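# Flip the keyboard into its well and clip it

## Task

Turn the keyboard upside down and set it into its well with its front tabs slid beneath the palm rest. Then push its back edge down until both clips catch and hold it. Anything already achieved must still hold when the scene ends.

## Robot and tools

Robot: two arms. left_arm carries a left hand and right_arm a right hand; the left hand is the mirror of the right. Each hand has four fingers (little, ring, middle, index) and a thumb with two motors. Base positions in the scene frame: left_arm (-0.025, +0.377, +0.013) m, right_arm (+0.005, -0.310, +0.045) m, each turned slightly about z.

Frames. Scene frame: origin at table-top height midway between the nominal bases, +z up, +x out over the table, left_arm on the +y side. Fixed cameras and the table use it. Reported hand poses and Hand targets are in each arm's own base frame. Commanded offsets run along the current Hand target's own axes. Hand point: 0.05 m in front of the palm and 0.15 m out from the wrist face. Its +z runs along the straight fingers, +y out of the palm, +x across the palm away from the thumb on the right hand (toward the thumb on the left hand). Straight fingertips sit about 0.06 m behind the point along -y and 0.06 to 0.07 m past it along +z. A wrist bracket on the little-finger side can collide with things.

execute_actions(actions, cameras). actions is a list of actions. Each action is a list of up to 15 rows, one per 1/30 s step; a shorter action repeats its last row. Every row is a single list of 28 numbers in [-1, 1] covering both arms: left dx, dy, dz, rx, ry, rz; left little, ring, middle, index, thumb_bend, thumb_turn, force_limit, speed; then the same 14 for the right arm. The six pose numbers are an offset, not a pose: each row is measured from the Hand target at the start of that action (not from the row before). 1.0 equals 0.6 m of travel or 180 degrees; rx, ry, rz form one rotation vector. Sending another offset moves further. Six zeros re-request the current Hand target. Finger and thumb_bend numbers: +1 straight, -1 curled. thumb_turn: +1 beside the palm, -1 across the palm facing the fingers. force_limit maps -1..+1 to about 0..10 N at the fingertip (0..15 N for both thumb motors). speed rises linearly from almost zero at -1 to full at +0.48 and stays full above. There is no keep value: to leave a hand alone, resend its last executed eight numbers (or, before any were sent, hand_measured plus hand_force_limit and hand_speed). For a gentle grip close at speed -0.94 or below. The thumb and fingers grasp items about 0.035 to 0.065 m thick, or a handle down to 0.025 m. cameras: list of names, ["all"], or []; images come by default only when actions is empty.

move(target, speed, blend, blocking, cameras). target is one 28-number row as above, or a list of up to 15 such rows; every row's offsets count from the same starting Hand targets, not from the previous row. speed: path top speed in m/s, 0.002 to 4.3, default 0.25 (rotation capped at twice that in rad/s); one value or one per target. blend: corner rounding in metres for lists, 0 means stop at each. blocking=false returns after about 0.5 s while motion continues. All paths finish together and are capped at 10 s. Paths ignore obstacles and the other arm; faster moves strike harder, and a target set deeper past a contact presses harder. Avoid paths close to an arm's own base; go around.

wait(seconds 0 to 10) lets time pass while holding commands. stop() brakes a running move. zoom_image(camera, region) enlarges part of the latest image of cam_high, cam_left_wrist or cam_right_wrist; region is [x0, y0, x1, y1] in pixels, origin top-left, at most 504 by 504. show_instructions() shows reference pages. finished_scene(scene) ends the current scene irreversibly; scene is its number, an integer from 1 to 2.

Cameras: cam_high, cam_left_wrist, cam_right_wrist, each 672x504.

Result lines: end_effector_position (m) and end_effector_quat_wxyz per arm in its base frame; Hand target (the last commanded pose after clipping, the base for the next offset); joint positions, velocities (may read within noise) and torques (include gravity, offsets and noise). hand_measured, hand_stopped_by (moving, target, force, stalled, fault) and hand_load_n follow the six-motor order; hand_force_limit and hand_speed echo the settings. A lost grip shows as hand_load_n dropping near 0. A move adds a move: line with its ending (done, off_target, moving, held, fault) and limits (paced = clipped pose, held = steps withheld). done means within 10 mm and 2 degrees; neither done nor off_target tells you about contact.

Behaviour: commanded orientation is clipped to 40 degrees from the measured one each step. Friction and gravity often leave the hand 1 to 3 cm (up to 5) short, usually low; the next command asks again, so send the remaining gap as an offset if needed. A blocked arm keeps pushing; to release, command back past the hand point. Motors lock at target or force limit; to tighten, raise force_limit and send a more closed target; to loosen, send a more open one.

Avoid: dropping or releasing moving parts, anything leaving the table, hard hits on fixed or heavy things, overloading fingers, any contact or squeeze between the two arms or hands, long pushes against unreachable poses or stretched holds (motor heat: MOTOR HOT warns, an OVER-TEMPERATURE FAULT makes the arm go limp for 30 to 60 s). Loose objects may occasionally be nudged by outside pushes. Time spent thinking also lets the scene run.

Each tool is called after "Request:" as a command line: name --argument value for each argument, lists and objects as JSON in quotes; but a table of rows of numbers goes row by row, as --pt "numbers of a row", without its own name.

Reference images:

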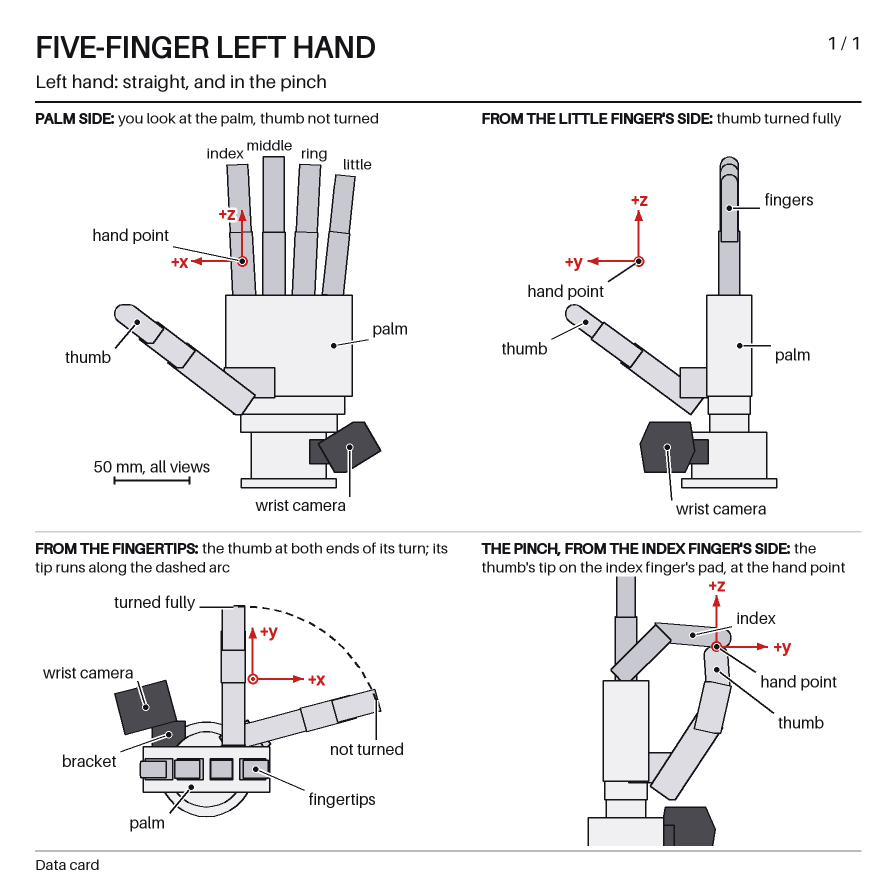

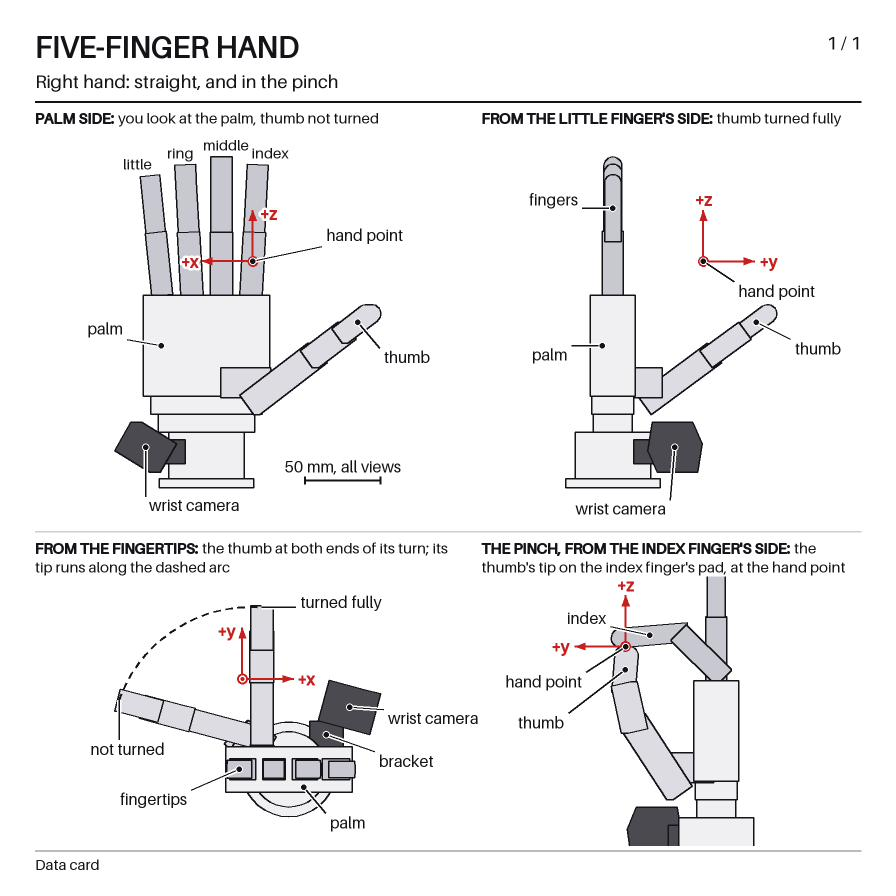

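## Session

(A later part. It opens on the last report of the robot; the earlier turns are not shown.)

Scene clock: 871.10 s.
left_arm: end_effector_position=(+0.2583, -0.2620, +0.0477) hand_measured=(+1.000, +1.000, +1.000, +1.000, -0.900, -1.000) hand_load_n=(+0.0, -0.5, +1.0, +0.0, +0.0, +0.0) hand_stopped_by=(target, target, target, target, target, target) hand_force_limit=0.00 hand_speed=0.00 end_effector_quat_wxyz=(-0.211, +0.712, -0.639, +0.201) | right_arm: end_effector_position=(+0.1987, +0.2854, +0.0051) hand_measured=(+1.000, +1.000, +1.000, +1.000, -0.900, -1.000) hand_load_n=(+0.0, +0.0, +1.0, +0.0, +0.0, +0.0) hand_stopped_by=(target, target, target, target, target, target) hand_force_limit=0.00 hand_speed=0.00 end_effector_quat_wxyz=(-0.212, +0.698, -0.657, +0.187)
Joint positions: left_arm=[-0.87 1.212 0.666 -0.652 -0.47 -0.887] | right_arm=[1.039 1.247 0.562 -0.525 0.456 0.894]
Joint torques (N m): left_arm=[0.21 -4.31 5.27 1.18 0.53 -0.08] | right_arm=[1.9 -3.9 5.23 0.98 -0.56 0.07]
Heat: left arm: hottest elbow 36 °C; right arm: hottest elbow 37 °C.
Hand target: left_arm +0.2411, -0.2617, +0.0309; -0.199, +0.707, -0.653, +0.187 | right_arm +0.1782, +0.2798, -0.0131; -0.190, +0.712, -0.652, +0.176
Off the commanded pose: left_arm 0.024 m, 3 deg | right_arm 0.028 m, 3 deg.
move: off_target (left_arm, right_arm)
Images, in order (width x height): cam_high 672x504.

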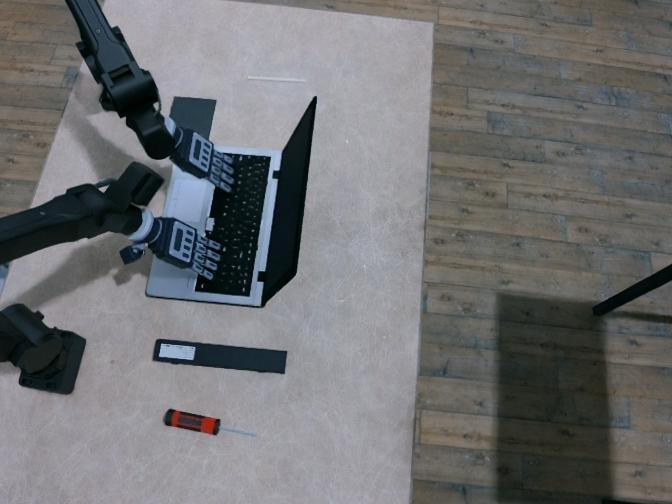

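Request:
zoom_image --camera "cam_high" --region '[200, 140, 290, 220]'

Request:
move --target '[-0.0014,0.0144,-0.0083,0,0,0,1,1,1,1,-0.9,-1,0,0,-0.0014,0.0144,-0.0083,0,0,0,1,1,1,1,-0.9,-1,0,0]' --speed 0.04 --cameras '["all"]'

Request:
zoom_image --camera "cam_high" --region '[190, 190, 260, 300]'

Request:
zoom_image --camera "cam_high" --region '[200, 140, 290, 220]'

Scaled by 5.600 from the camera's 672x504 image, which has a finer 960x720 frame.

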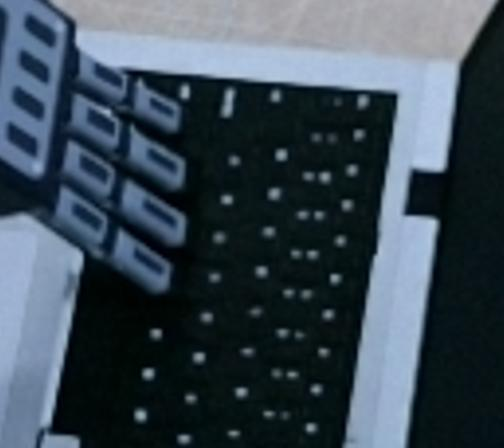

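Scene clock: 879.43 s.
left_arm: end_effector_position=(+0.2532, -0.2631, +0.0469) hand_measured=(+1.000, +1.000, +1.000, +1.000, -0.900, -1.000) hand_load_n=(+0.0, +0.0, +1.0, +0.0, +0.0, +0.0) hand_stopped_by=(target, target, target, target, target, target) hand_force_limit=0.00 hand_speed=0.00 end_effector_quat_wxyz=(-0.212, +0.714, -0.634, +0.205) | right_arm: end_effector_position=(+0.1926, +0.2878, +0.0039) hand_measured=(+1.000, +1.000, +1.000, +1.000, -0.900, -1.000) hand_load_n=(+0.0, +0.0, +1.0, +0.0, +0.0, +0.0) hand_stopped_by=(target, target, target, target, target, target) hand_force_limit=0.00 hand_speed=0.00 end_effector_quat_wxyz=(-0.216, +0.695, -0.659, +0.189)
Joint positions: left_arm=[-0.889 1.202 0.654 -0.651 -0.483 -0.915] | right_arm=[1.066 1.244 0.554 -0.525 0.472 0.926]
Joint torques (N m): left_arm=[-0.15 -4.6 5.24 0.54 0.71 -0.06] | right_arm=[1.79 -5.19 5.14 0.31 -0.75 0.14]
Heat: left arm: hottest elbow 34 °C; right arm: hottest elbow 36 °C.
Hand target: left_arm +0.2311, -0.2616, +0.0307; -0.199, +0.707, -0.653, +0.187 | right_arm +0.1683, +0.2797, -0.0130; -0.191, +0.712, -0.652, +0.176
Off the commanded pose: left_arm 0.027 m, 3 deg | right_arm 0.031 m, 4 deg.
move: off_target (left_arm, right_arm)

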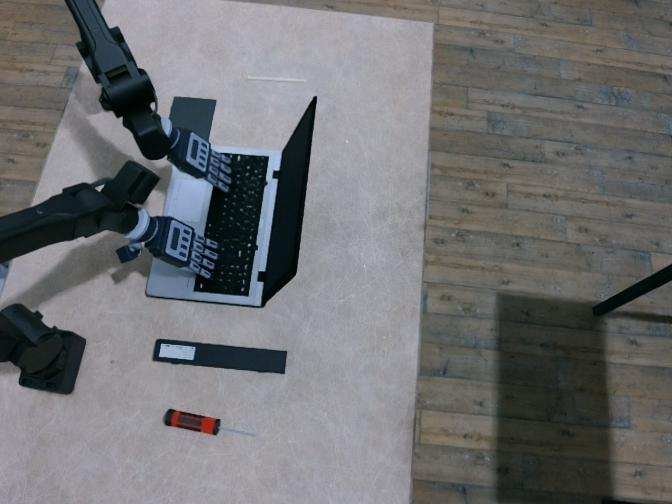

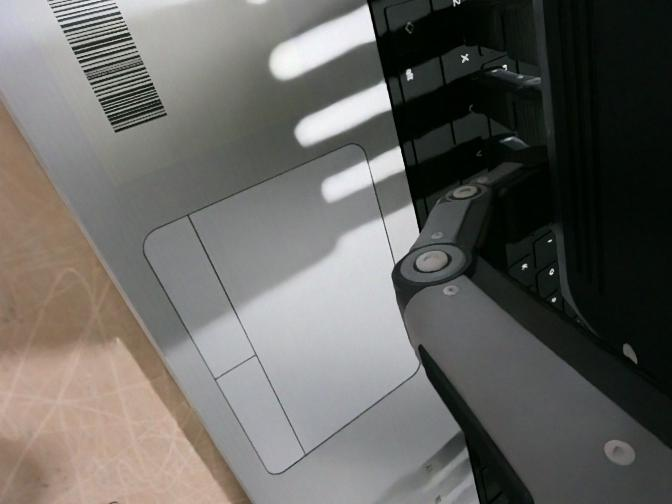

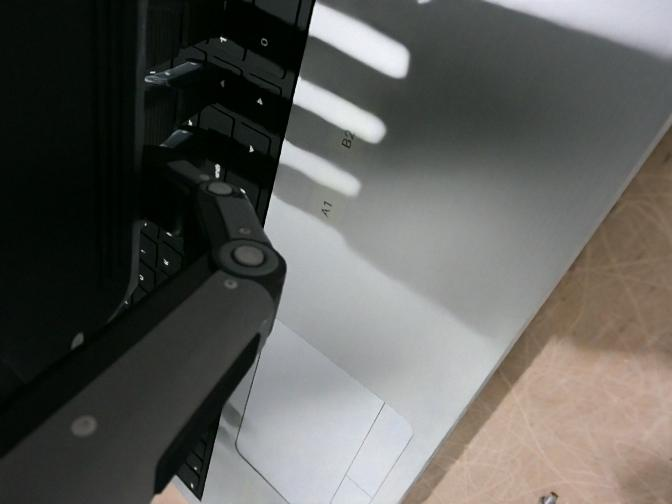

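Scaled by 4.582 from the camera's 672x504 image, which has a finer 960x720 frame.

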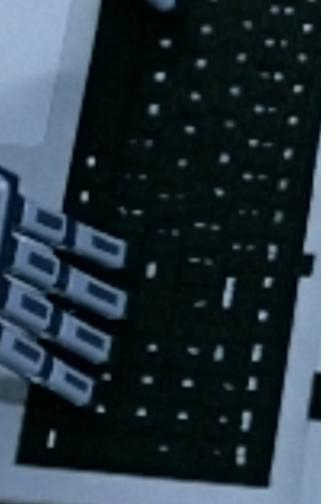

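Scaled by 5.600 from the camera's 672x504 image, which has a finer 960x720 frame.

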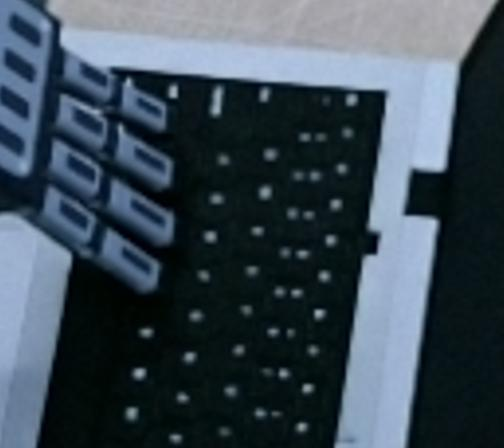

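Request:
zoom_image --camera "cam_right_wrist" --region '[190, 0, 350, 240]'

Request:
zoom_image --camera "cam_left_wrist" --region '[340, 0, 500, 240]'

Scaled by 2.100 from the camera's 672x504 image, which has a finer 960x720 frame.

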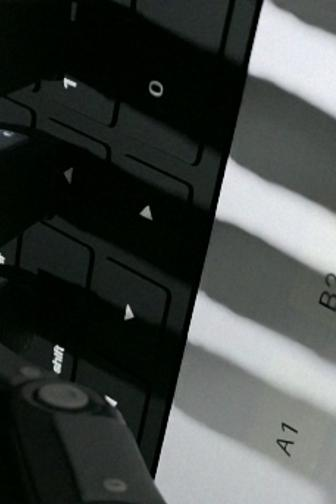

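Scaled by 2.100 from the camera's 672x504 image, which has a finer 960x720 frame.

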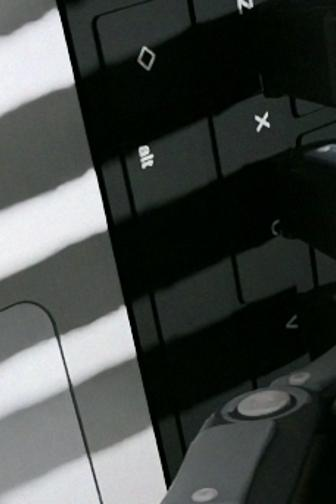

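Request:
move --target '[-0.0012,0.0115,-0.0066,0,0,0,1,1,1,1,-0.9,-1,0,0,-0.0012,0.0115,-0.0066,0,0,0,1,1,1,1,-0.9,-1,0,0]' --speed 0.04 --cameras '["all"]'

Request:
zoom_image --camera "cam_high" --region '[190, 190, 260, 300]'

Request:
zoom_image --camera "cam_right_wrist" --region '[190, 0, 350, 240]'

Scene clock: 894.60 s.
left_arm: end_effector_position=(+0.2468, -0.2657, +0.0464) hand_measured=(+1.000, +1.000, +1.000, +1.000, -0.900, -1.000) hand_load_n=(+0.0, +0.0, +1.0, -0.5, +0.0, +0.0) hand_stopped_by=(target, target, target, target, target, target) hand_force_limit=0.00 hand_speed=0.00 end_effector_quat_wxyz=(-0.211, +0.714, -0.633, +0.210) | right_arm: end_effector_position=(+0.1840, +0.2909, +0.0038) hand_measured=(+1.000, +1.000, +1.000, +1.000, -0.900, -1.000) hand_load_n=(+0.0, +0.0, +1.0, +0.0, +0.0, +0.0) hand_stopped_by=(target, target, target, target, target, target) hand_force_limit=0.00 hand_speed=0.00 end_effector_quat_wxyz=(-0.219, +0.696, -0.658, +0.186)
Joint positions: left_arm=[-0.91 1.192 0.644 -0.651 -0.489 -0.937] | right_arm=[1.094 1.239 0.549 -0.532 0.477 0.953]
Joint torques (N m): left_arm=[-0.26 -4.66 5.29 0.03 0.67 -0.06] | right_arm=[1.85 -4.48 4.94 0.13 -0.62 0.14]
Heat: left arm: hottest elbow 32 °C; right arm: hottest elbow 35 °C.
Hand target: left_arm +0.2231, -0.2614, +0.0303; -0.199, +0.707, -0.653, +0.187 | right_arm +0.1603, +0.2798, -0.0130; -0.191, +0.712, -0.652, +0.176
Off the commanded pose: left_arm 0.029 m, 4 deg | right_arm 0.031 m, 4 deg.
move: off_target (left_arm, right_arm)

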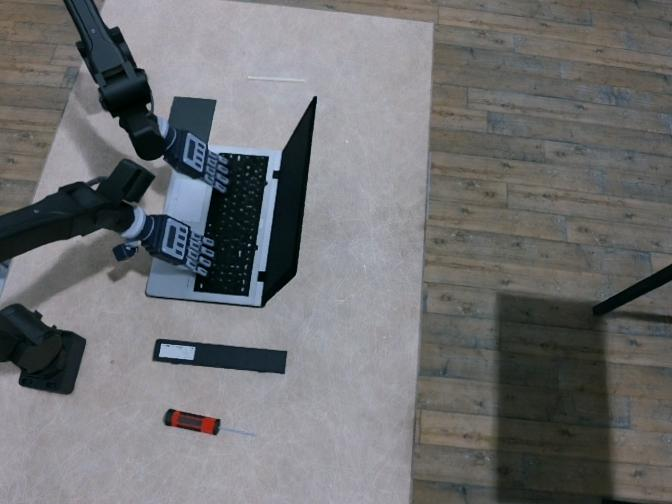

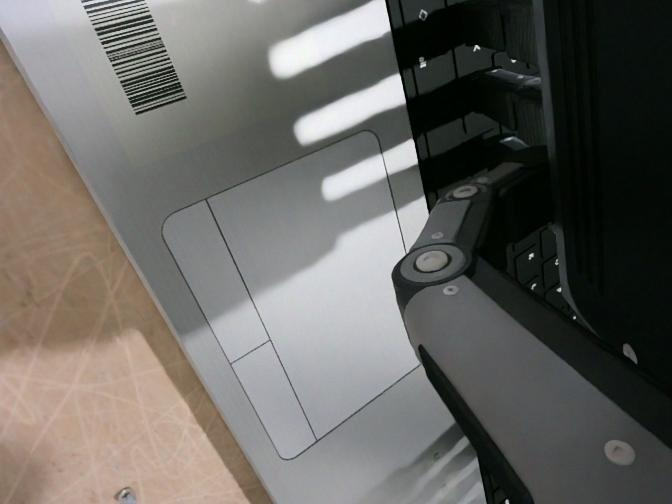

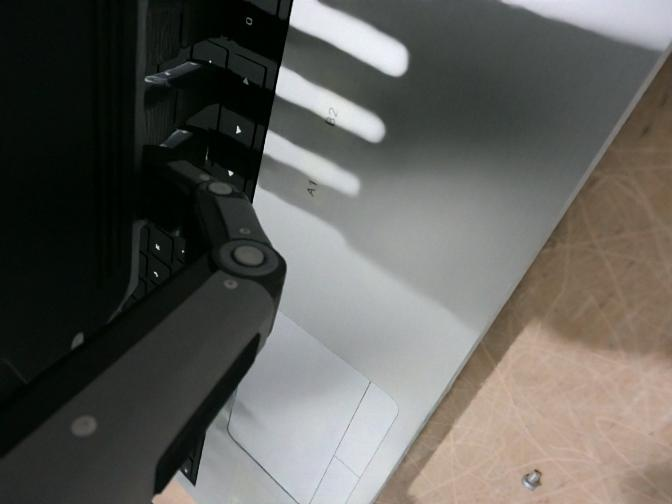

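Scaled by 4.582 from the camera's 672x504 image, which has a finer 960x720 frame.

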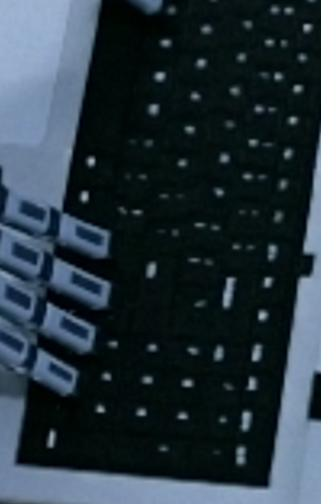

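Scaled by 2.100 from the camera's 672x504 image, which has a finer 960x720 frame.

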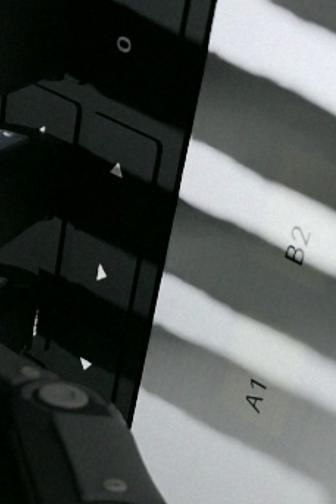

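Request:
move --pt "0.0029 -0.0788 -0.07 0 0 0 1 1 1 1 -0.9 -1 0 0 0.0029 -0.0788 -0.07 0 0 0 1 1 1 1 -0.9 -1 0 0" --pt "-0.0096 -0.23 -0.0283 -0.0333 0 0 1 1 1 1 -0.9 -1 0 0 -0.0189 -0.197 -0.0075 -0.0333 0 0 1 1 1 1 -0.9 -1 0 0" --speed 0.1 --blend '[0.01,0]' --cameras '["all"]'

Request:
zoom_image --camera "cam_high" --region '[180, 140, 300, 310]'

Scene clock: 923.50 s.
left_arm: end_effector_position=(+0.3110, -0.2372, +0.0975) hand_measured=(+1.000, +1.000, +1.000, +1.000, -0.900, -1.000) hand_load_n=(+0.0, +0.0, +0.0, +0.0, +0.5, +0.0) hand_stopped_by=(target, target, target, target, target, target) hand_force_limit=0.00 hand_speed=0.00 end_effector_quat_wxyz=(-0.160, +0.716, -0.666, +0.137) | right_arm: end_effector_position=(+0.2448, +0.2879, +0.0385) hand_measured=(+1.000, +1.000, +1.000, +1.000, -0.900, -1.000) hand_load_n=(+0.0, +0.0, +0.0, +0.0, +0.5, +0.0) hand_stopped_by=(target, target, target, target, target, target) hand_force_limit=0.00 hand_speed=0.00 end_effector_quat_wxyz=(-0.145, +0.720, -0.664, +0.142)
Joint positions: left_arm=[-0.639 1.276 0.893 -0.87 -0.285 -0.666] | right_arm=[0.854 1.329 0.77 -0.719 0.29 0.731]
Joint torques (N m): left_arm=[2.37 -5.83 13.68 0.29 -0.19 0.06] | right_arm=[-0.32 -6.24 11.04 0.62 0.21 -0.17]
Heat: left arm: hottest elbow 30 °C; right arm: hottest elbow 34 °C.
Hand target: left_arm +0.3309, -0.2468, +0.1172; -0.161, +0.716, -0.661, +0.152 | right_arm +0.2590, +0.2998, +0.0499; -0.153, +0.721, -0.661, +0.141
Off the commanded pose: left_arm 0.030 m, 2 deg | right_arm 0.022 m, 1 deg.
move: off_target (left_arm, right_arm)

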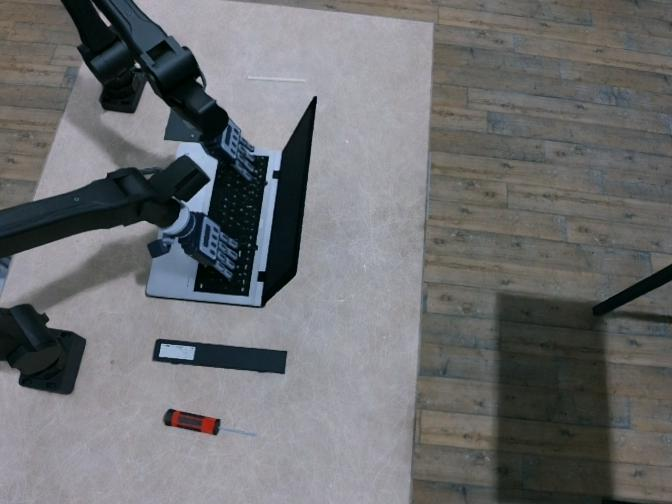

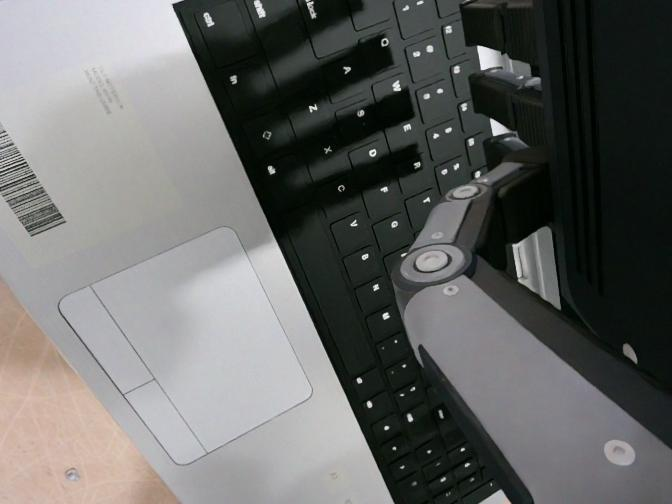

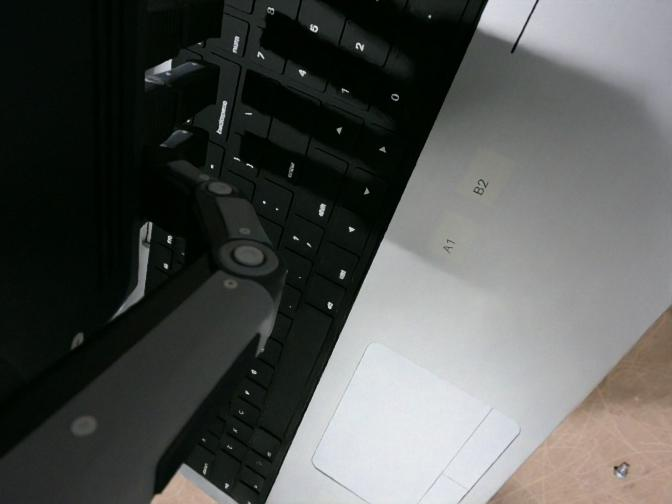

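Scaled by 2.965 from the camera's 672x504 image, which has a finer 960x720 frame.

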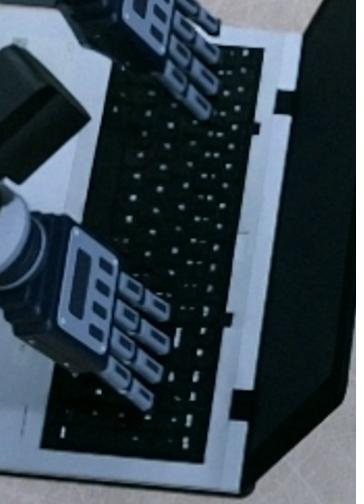

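Request:
move --target '[0.0208,-0.0038,0.0475,0,0,0,1,1,1,1,-0.9,-1,0,0,0.0033,-0.0281,0.0307,0,0,0,1,1,1,1,-0.9,-1,0,0]' --speed 0.08 --cameras '["cam_high"]'

Request:
zoom_image --camera "cam_high" --region '[180, 140, 300, 310]'

Scene clock: 937.93 s.
left_arm: end_effector_position=(+0.3195, -0.2435, +0.0737) hand_measured=(+1.000, +1.000, +1.000, +1.000, -0.900, -1.000) hand_load_n=(+0.0, +0.0, +0.0, +0.0, +0.0, +0.0) hand_stopped_by=(target, target, target, target, target, target) hand_force_limit=0.00 hand_speed=0.00 end_effector_quat_wxyz=(-0.158, +0.716, -0.669, +0.124) | right_arm: end_effector_position=(+0.2619, +0.2840, +0.0288) hand_measured=(+1.000, +1.000, +1.000, +1.000, -0.900, -1.000) hand_load_n=(+0.0, +0.0, +0.0, +0.0, +0.0, +0.0) hand_stopped_by=(target, target, target, target, target, target) hand_force_limit=0.00 hand_speed=0.00 end_effector_quat_wxyz=(-0.134, +0.722, -0.664, +0.141)
Joint positions: left_arm=[-0.639 1.351 0.898 -0.827 -0.285 -0.665] | right_arm=[0.809 1.382 0.794 -0.701 0.275 0.685]
Joint torques (N m): left_arm=[2.37 -6.65 13.15 1.44 -0.21 0.06] | right_arm=[-0.32 -6.95 10.96 1.69 0.17 -0.21]
Heat: left arm: hottest elbow 34 °C; right arm: hottest elbow 37 °C.
Hand target: left_arm +0.3462, -0.2582, +0.0926; -0.161, +0.716, -0.661, +0.152 | right_arm +0.2820, +0.3001, +0.0401; -0.153, +0.721, -0.661, +0.141
Off the commanded pose: left_arm 0.036 m, 3 deg | right_arm 0.028 m, 2 deg.
move: off_target (left_arm, right_arm)
Images, in order (width x height): cam_high 672x504.

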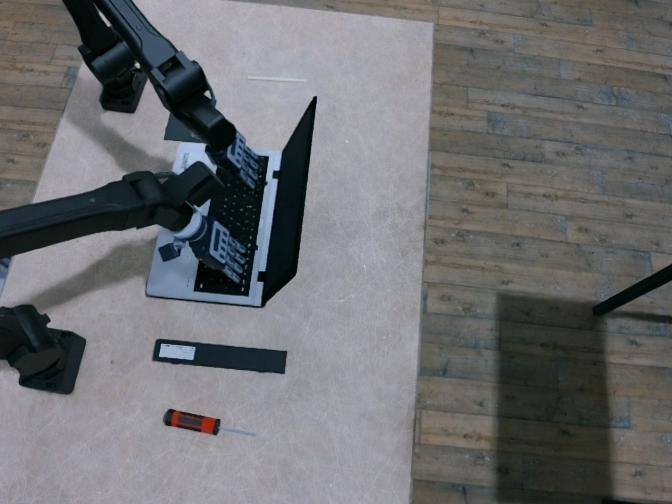

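Scaled by 2.965 from the camera's 672x504 image, which has a finer 960x720 frame.

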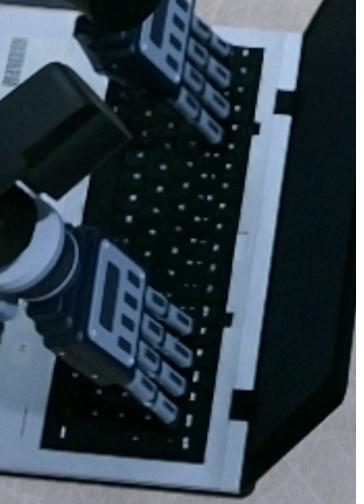

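Request:
move --target '[0.0016,-0.0098,0.0227,0,0,0,1,1,1,1,-0.9,-1,0,0,-0.0085,-0.0105,0.0192,0,0,0,1,1,1,1,-0.9,-1,0,0]' --speed 0.06 --cameras '["cam_high"]'

Request:
zoom_image --camera "cam_high" --region '[180, 140, 300, 310]'

Scene clock: 947.40 s.
left_arm: end_effector_position=(+0.3307, -0.2456, +0.0668) hand_measured=(+1.000, +1.000, +1.000, +1.000, -0.900, -1.000) hand_load_n=(+0.5, +0.0, -0.5, +0.0, +0.0, +0.0) hand_stopped_by=(target, target, target, target, target, target) hand_force_limit=0.00 hand_speed=0.00 end_effector_quat_wxyz=(-0.158, +0.715, -0.669, +0.127) | right_arm: end_effector_position=(+0.2721, +0.2911, +0.0241) hand_measured=(+1.000, +1.000, +1.000, +1.000, -0.900, -1.000) hand_load_n=(+0.0, +0.0, -0.5, +0.0, +0.0, +0.0) hand_stopped_by=(target, target, target, target, target, target) hand_force_limit=0.00 hand_speed=0.00 end_effector_quat_wxyz=(-0.136, +0.722, -0.663, +0.141)
Joint positions: left_arm=[-0.625 1.383 0.908 -0.794 -0.279 -0.651] | right_arm=[0.803 1.419 0.814 -0.678 0.273 0.677]
Joint torques (N m): left_arm=[2.55 -6.83 12.83 1.47 -0.19 0.05] | right_arm=[-0.62 -7.06 10.76 1.77 0.16 -0.15]
Heat: left arm: hottest elbow 36 °C; right arm: hottest elbow 38 °C.
Hand target: left_arm +0.3574, -0.2585, +0.0829; -0.161, +0.716, -0.662, +0.153 | right_arm +0.2919, +0.3059, +0.0321; -0.153, +0.721, -0.661, +0.141
Off the commanded pose: left_arm 0.034 m, 3 deg | right_arm 0.026 m, 2 deg.
move: off_target (left_arm, right_arm)
Images, in order (width x height): cam_high 672x504.

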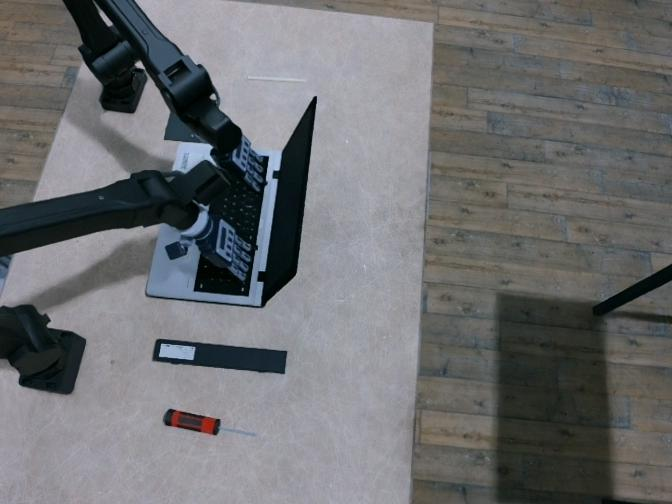

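Scaled by 2.965 from the camera's 672x504 image, which has a finer 960x720 frame.

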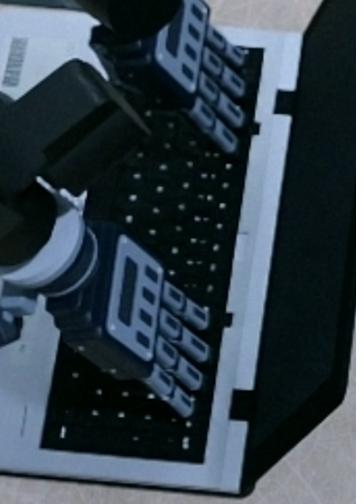

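Request:
move --target '[-0.0007,0.0279,0.0423,0,0,0,1,1,1,1,-0.9,-1,0,0,0,0.0203,0.0457,0,0,0,1,1,1,1,-0.9,-1,0,0]' --speed 0.05 --cameras '["cam_high"]'

Request:
zoom_image --camera "cam_high" --region '[180, 140, 300, 310]'

Scene clock: 959.37 s.
left_arm: end_effector_position=(+0.3472, -0.2573, +0.0614) hand_measured=(+1.000, +1.000, +1.000, +1.000, -0.900, -1.000) hand_load_n=(+0.0, +0.0, -0.5, +0.0, +0.0, +0.0) hand_stopped_by=(target, target, target, target, target, target) hand_force_limit=0.00 hand_speed=0.00 end_effector_quat_wxyz=(-0.162, +0.715, -0.663, +0.153) | right_arm: end_effector_position=(+0.2861, +0.3037, +0.0177) hand_measured=(+1.000, +1.000, +1.000, +1.000, -0.900, -1.000) hand_load_n=(+0.0, +0.0, -0.5, +0.0, +0.0, +0.0) hand_stopped_by=(target, target, target, target, target, target) hand_force_limit=0.00 hand_speed=0.00 end_effector_quat_wxyz=(-0.161, +0.716, -0.664, +0.143)
Joint positions: left_arm=[-0.625 1.409 0.908 -0.713 -0.28 -0.65] | right_arm=[0.801 1.448 0.814 -0.597 0.275 0.677]
Joint torques (N m): left_arm=[1.96 -6.24 8.14 1.87 -0.21 -0.01] | right_arm=[-0.21 -5.54 7.9 2.4 0.06 -0.17]
Heat: left arm: hottest elbow 35 °C; right arm: hottest elbow 39 °C.
Hand target: left_arm +0.3533, -0.2585, +0.0527; -0.161, +0.716, -0.662, +0.153 | right_arm +0.2920, +0.3059, +0.0021; -0.153, +0.721, -0.661, +0.141
Off the commanded pose: left_arm 0.011 m, 0 deg | right_arm 0.017 m, 1 deg.
move: off_target (left_arm, right_arm)
Images, in order (width x height): cam_high 672x504.

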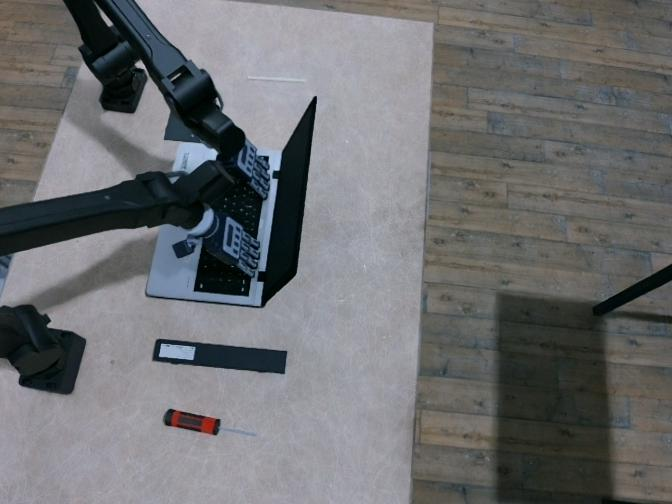

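Scaled by 2.965 from the camera's 672x504 image, which has a finer 960x720 frame.

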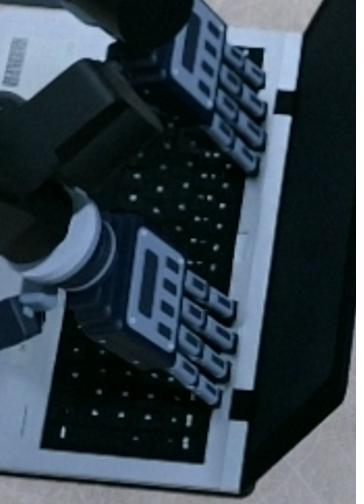

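Request:
move --pt "0 -0.0237 -0.0533 0 0 0 1 1 1 1 -0.9 -1 0 0 0 -0.0237 -0.0533 0 0 0 1 1 1 1 -0.9 -1 0 0" --pt "-0.0313 -0.0013 -0.0633 0 0 0 1 1 1 1 -0.9 -1 0 0 0.0147 0.0063 -0.0632 0 0 0 1 1 1 1 -0.9 -1 0 0" --speed 0.08 --cameras '["cam_high"]'

Request:
zoom_image --camera "cam_high" --region '[180, 140, 300, 310]'

Scene clock: 974.63 s.
left_arm: end_effector_position=(+0.3378, -0.2481, +0.0841) hand_measured=(+1.000, +1.000, +1.000, +1.000, -0.900, -1.000) hand_load_n=(+0.0, +0.0, +0.0, +0.0, +0.0, +0.0) hand_stopped_by=(target, target, target, target, target, target) hand_force_limit=0.00 hand_speed=0.00 end_effector_quat_wxyz=(-0.161, +0.715, -0.662, +0.155) | right_arm: end_effector_position=(+0.2789, +0.2964, +0.0323) hand_measured=(+1.000, +1.000, +1.000, +1.000, -0.900, -1.000) hand_load_n=(+0.0, +0.0, +0.0, -0.5, +0.0, +0.0) hand_stopped_by=(target, target, target, target, target, target) hand_force_limit=0.00 hand_speed=0.00 end_effector_quat_wxyz=(-0.154, +0.718, -0.664, +0.142)
Joint positions: left_arm=[-0.619 1.342 0.908 -0.776 -0.277 -0.645] | right_arm=[0.8 1.404 0.819 -0.661 0.274 0.677]
Joint torques (N m): left_arm=[2.43 -9.05 7.8 0.32 -0.18 0.06] | right_arm=[0.5 -10.23 7.24 0.55 0.29 -0.06]
Heat: left arm: hottest elbow 33 °C; right arm: hottest elbow 38 °C.
Hand target: left_arm +0.3363, -0.2408, +0.0872; -0.161, +0.716, -0.661, +0.153 | right_arm +0.2739, +0.2955, +0.0351; -0.153, +0.721, -0.661, +0.141
Off the commanded pose: left_arm 0.008 m, 0 deg | right_arm 0.006 m, 1 deg.
move: done
Images, in order (width x height): cam_high 672x504.

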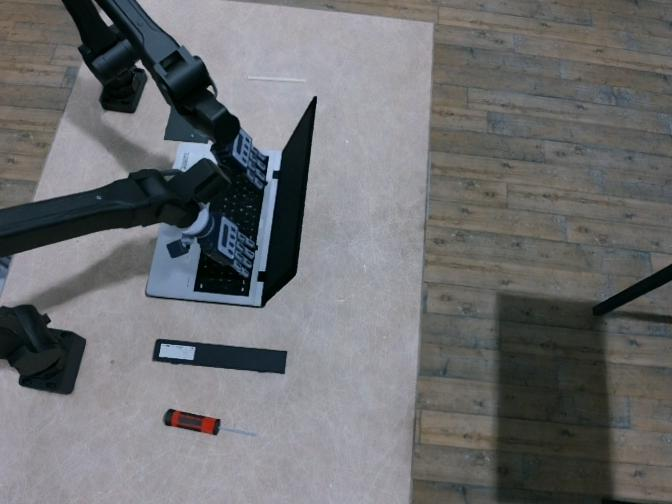

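Scaled by 2.965 from the camera's 672x504 image, which has a finer 960x720 frame.

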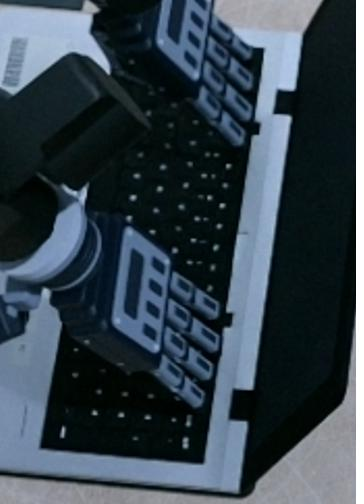

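Request:
move --pt "-0.0007 0.0335 0.0545 0 0 0 1 1 1 1 -0.9 -1 0 0 0 0.0224 0.0503 0 0 0 1 1 1 1 -0.9 -1 0 0" --speed 0.05 --cameras '["cam_high"]'

Request:
zoom_image --camera "cam_high" --region '[180, 140, 300, 310]'

Scene clock: 985.27 s.
left_arm: end_effector_position=(+0.3311, -0.2429, +0.0624) hand_measured=(+1.000, +1.000, +1.000, +1.000, -0.900, -1.000) hand_load_n=(+0.0, +0.0, -1.0, +0.0, +0.0, +0.0) hand_stopped_by=(target, target, target, target, target, target) hand_force_limit=0.00 hand_speed=0.00 end_effector_quat_wxyz=(-0.162, +0.715, -0.662, +0.157) | right_arm: end_effector_position=(+0.2776, +0.2944, +0.0200) hand_measured=(+1.000, +1.000, +1.000, +1.000, -0.900, -1.000) hand_load_n=(+0.0, +0.0, -1.5, +0.0, +0.0, +0.0) hand_stopped_by=(target, target, target, target, target, target) hand_force_limit=0.00 hand_speed=0.00 end_effector_quat_wxyz=(-0.162, +0.716, -0.664, +0.144)
Joint positions: left_arm=[-0.619 1.345 0.847 -0.706 -0.278 -0.645] | right_arm=[0.8 1.41 0.783 -0.602 0.277 0.677]
Joint torques (N m): left_arm=[2.02 -5.66 6.78 2.06 -0.2 0] | right_arm=[0.73 -5.77 6.39 2.45 0.22 -0.05]
Heat: left arm: hottest elbow 33 °C; right arm: hottest elbow 37 °C.
Hand target: left_arm +0.3322, -0.2408, +0.0489; -0.162, +0.716, -0.661, +0.152 | right_arm +0.2741, +0.2955, +0.0021; -0.153, +0.721, -0.661, +0.141
Off the commanded pose: left_arm 0.014 m, 1 deg | right_arm 0.018 m, 1 deg.
move: off_target (left_arm, right_arm)
Images, in order (width x height): cam_high 672x504.

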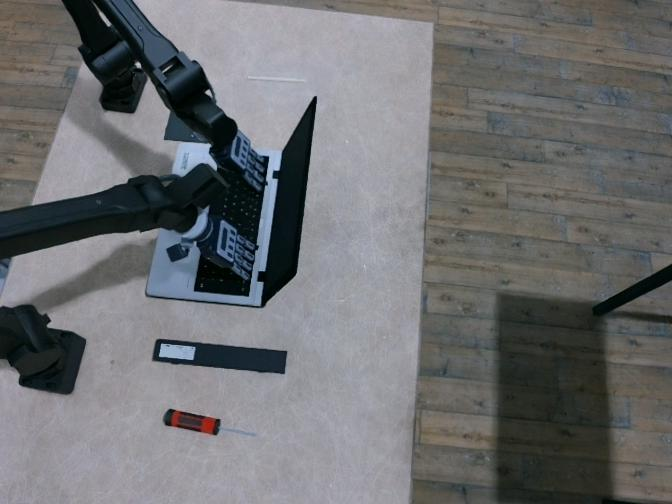

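Scaled by 2.965 from the camera's 672x504 image, which has a finer 960x720 frame.

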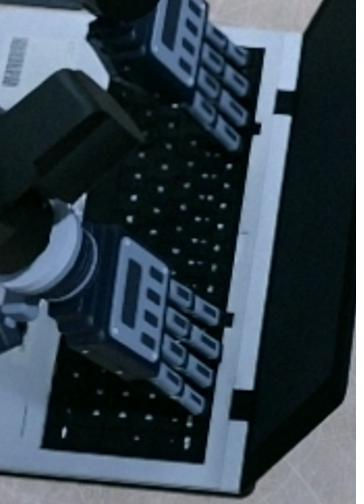

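Request:
move --target '[0,0.0215,0.036,0,0,0,1,1,1,1,-0.9,-1,0,0,0,0.0215,0.036,0,0,0,1,1,1,1,-0.9,-1,0,0]' --speed 0.05 --cameras '["cam_high"]'

Request:
zoom_image --camera "cam_high" --region '[180, 140, 300, 310]'

Scene clock: 990.87 s.
left_arm: end_effector_position=(+0.3348, -0.2437, +0.0579) hand_measured=(+1.000, +1.000, +1.000, +1.000, -0.900, -1.000) hand_load_n=(+0.0, +0.0, -3.0, +0.0, +0.0, +0.0) hand_stopped_by=(target, target, target, target, target, target) hand_force_limit=0.00 hand_speed=0.00 end_effector_quat_wxyz=(-0.168, +0.714, -0.657, +0.174) | right_arm: end_effector_position=(+0.2817, +0.2976, +0.0129) hand_measured=(+1.000, +1.000, +1.000, +1.000, -0.900, -1.000) hand_load_n=(+0.0, +0.0, -2.0, +0.0, +0.0, +0.0) hand_stopped_by=(target, target, target, target, target, target) hand_force_limit=0.00 hand_speed=0.00 end_effector_quat_wxyz=(-0.177, +0.713, -0.662, +0.151)
Joint positions: left_arm=[-0.619 1.34 0.819 -0.648 -0.286 -0.645] | right_arm=[0.806 1.419 0.761 -0.539 0.292 0.677]
Joint velocities: left_arm=[within noise] | right_arm=[0.005 -0.015 0.002 0.027 -0.154 0.007]
Joint torques (N m): left_arm=[1.73 -2.49 5.38 2.69 0.02 -0.05] | right_arm=[0.73 -3.49 5.33 3.15 -0.28 -0.01]
Heat: left arm: hottest elbow 32 °C; right arm: hottest elbow 37 °C.
Hand target: left_arm +0.3301, -0.2411, +0.0240; -0.162, +0.716, -0.661, +0.153 | right_arm +0.2710, +0.2952, -0.0228; -0.153, +0.721, -0.661, +0.141
Off the commanded pose: left_arm 0.034 m, 3 deg | right_arm 0.037 m, 3 deg.
move: off_target (left_arm, right_arm)
Images, in order (width x height): cam_high 672x504.

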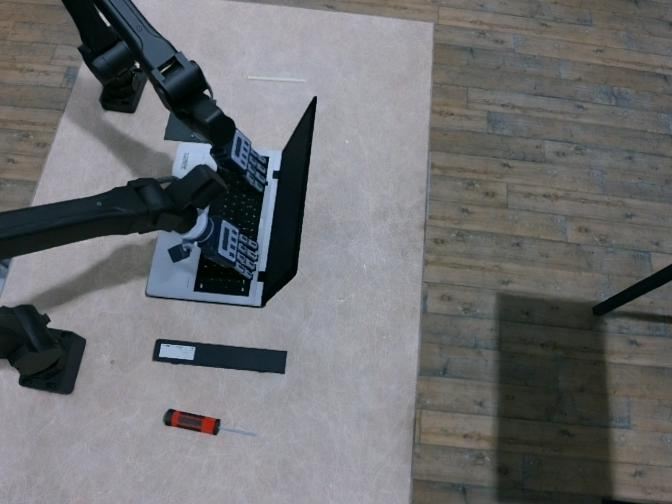

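Scaled by 2.965 from the camera's 672x504 image, which has a finer 960x720 frame.

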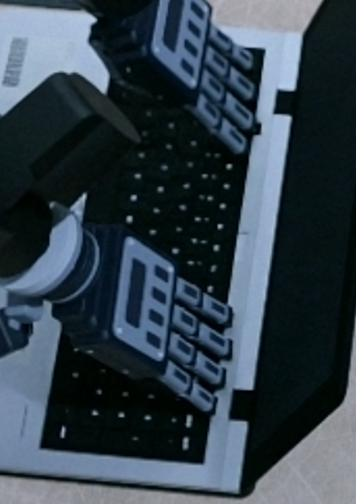

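Request:
move --target '[-0.0006,0.0162,0.0202,0,0,0,1,1,1,1,-0.9,-1,0,0,-0.0015,0.0233,0.0116,0,0,0,1,1,1,1,-0.9,-1,0,0]' --speed 0.05 --cameras '["cam_high"]'

Request:
zoom_image --camera "cam_high" --region '[220, 140, 300, 310]'

Scene clock: 1000.67 s.
left_arm: end_effector_position=(+0.3408, -0.2455, +0.0516) hand_measured=(+1.000, +1.000, +1.000, +1.000, -0.900, -1.000) hand_load_n=(+0.0, +0.0, +0.0, +0.0, +0.0, +0.0) hand_stopped_by=(target, target, target, target, target, target) hand_force_limit=0.00 hand_speed=0.00 end_effector_quat_wxyz=(-0.175, +0.714, -0.652, +0.187) | right_arm: end_effector_position=(+0.2813, +0.3000, +0.0097) hand_measured=(+1.000, +1.000, +1.000, +1.000, -0.900, -1.000) hand_load_n=(+0.0, +0.0, +0.5, +0.0, +0.0, +0.0) hand_stopped_by=(target, target, target, target, target, target) hand_force_limit=0.00 hand_speed=0.00 end_effector_quat_wxyz=(-0.192, +0.710, -0.659, +0.158)
Joint positions: left_arm=[-0.619 1.349 0.802 -0.592 -0.296 -0.645] | right_arm=[0.819 1.414 0.738 -0.492 0.309 0.682]
Joint torques (N m): left_arm=[1.44 -1.85 4.48 2.21 0.34 -0.11] | right_arm=[0.44 -2.61 4.78 2.24 -0.68 0.14]
Heat: left arm: hottest elbow 32 °C; right arm: hottest elbow 36 °C.
Hand target: left_arm +0.3265, -0.2412, +0.0088; -0.161, +0.716, -0.661, +0.153 | right_arm +0.2609, +0.2952, -0.0350; -0.153, +0.721, -0.661, +0.141
Off the commanded pose: left_arm 0.045 m, 4 deg | right_arm 0.049 m, 5 deg.
move: off_target (left_arm, right_arm)
Images, in order (width x height): cam_high 672x504.

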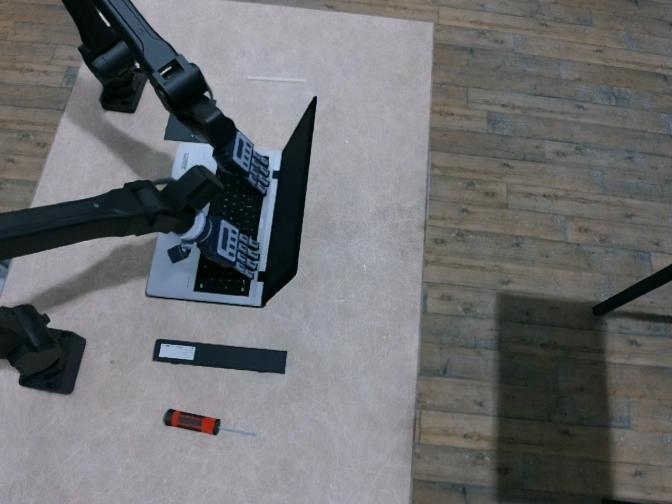

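Scaled by 2.965 from the camera's 672x504 image, which has a finer 960x720 frame.

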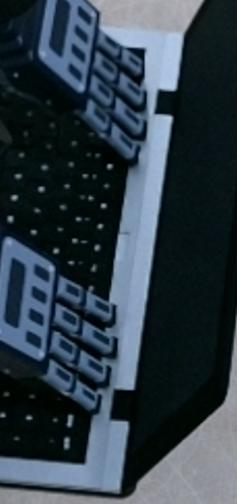

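Request:
move --target '[0,-0.0678,-0.1523,0,0,0,1,1,1,1,-0.9,-1,0,0,0,-0.061,-0.137,0,0,0,1,1,1,1,-0.9,-1,0,0]' --speed 0.1 --cameras '["all"]'

Request:
zoom_image --camera "cam_high" --region '[220, 140, 300, 310]'

Scene clock: 1011.23 s.
left_arm: end_effector_position=(+0.3068, -0.2246, +0.0796) hand_measured=(+1.000, +1.000, +1.000, +1.000, -0.900, -1.000) hand_load_n=(+0.0, +0.0, +0.0, +0.0, +0.0, +0.0) hand_stopped_by=(target, target, target, target, target, target) hand_force_limit=0.00 hand_speed=0.00 end_effector_quat_wxyz=(-0.160, +0.717, -0.667, +0.121) | right_arm: end_effector_position=(+0.2496, +0.2755, +0.0325) hand_measured=(+1.000, +1.000, +1.000, +1.000, -0.900, -1.000) hand_load_n=(+0.0, +0.0, +0.0, +0.0, +0.0, +0.0) hand_stopped_by=(target, target, target, target, target, target) hand_force_limit=0.00 hand_speed=0.00 end_effector_quat_wxyz=(-0.126, +0.727, -0.659, +0.144)
Joint positions: left_arm=[-0.619 1.288 0.858 -0.849 -0.283 -0.649] | right_arm=[0.822 1.347 0.774 -0.732 0.284 0.686]
Joint torques (N m): left_arm=[0.97 -8.18 13.14 0.32 -0.2 -0.08] | right_arm=[0.62 -9.17 10.85 0.49 0.18 0.11]
Heat: left arm: hottest elbow 31 °C; right arm: hottest elbow 35 °C.
Hand target: left_arm +0.3235, -0.2408, +0.1088; -0.161, +0.716, -0.661, +0.152 | right_arm +0.2609, +0.2954, +0.0551; -0.153, +0.721, -0.661, +0.141
Off the commanded pose: left_arm 0.037 m, 4 deg | right_arm 0.032 m, 3 deg.
move: off_target (left_arm, right_arm)

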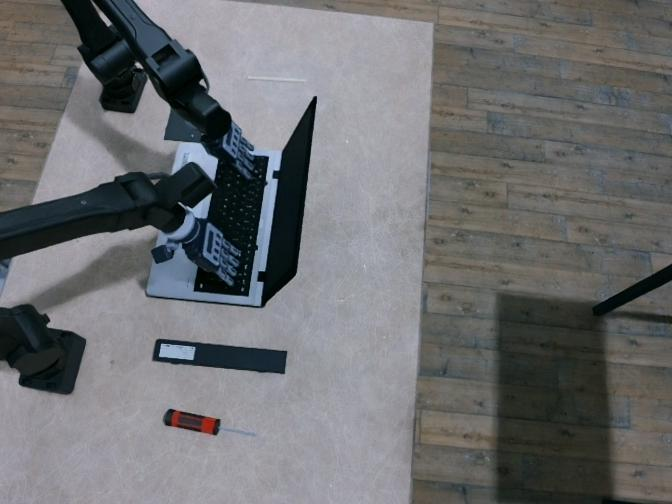

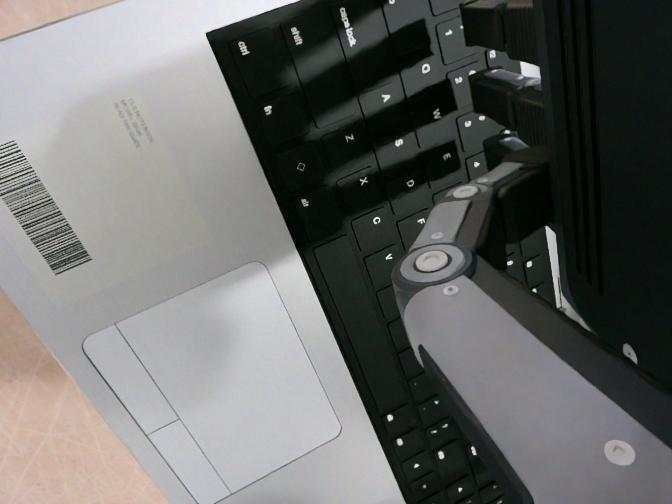

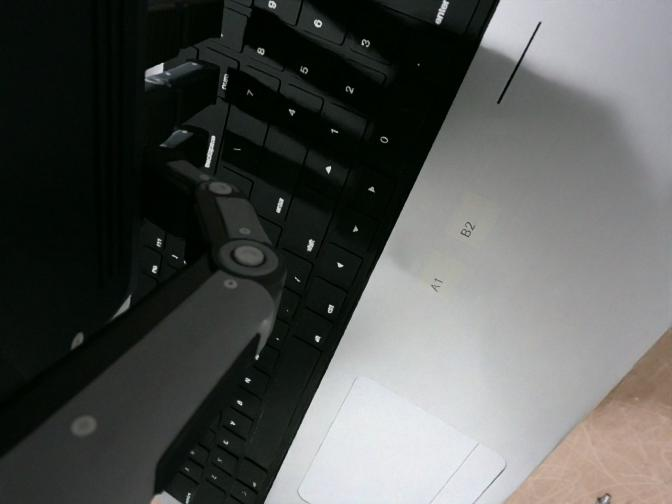

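Scaled by 2.965 from the camera's 672x504 image, which has a finer 960x720 frame.

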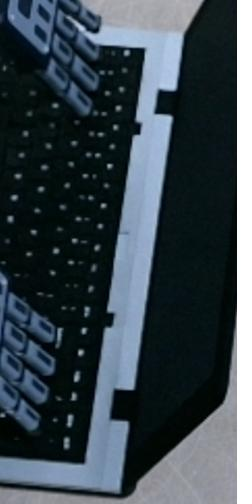

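Request:
zoom_image --camera "cam_high" --region '[235, 230, 275, 300]'

Request:
zoom_image --camera "cam_high" --region '[240, 145, 285, 215]'

Scaled by 7.200 from the camera's 672x504 image, which has a finer 960x720 frame.

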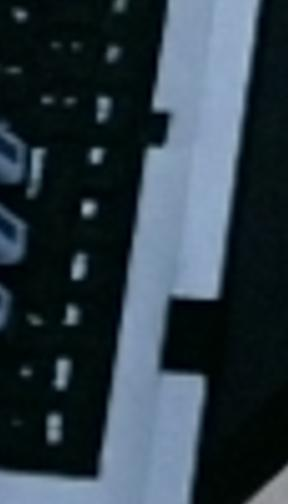

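Scaled by 7.200 from the camera's 672x504 image, which has a finer 960x720 frame.

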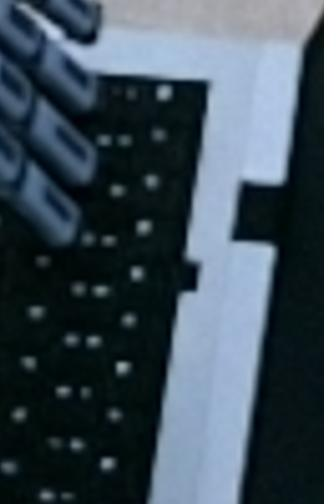

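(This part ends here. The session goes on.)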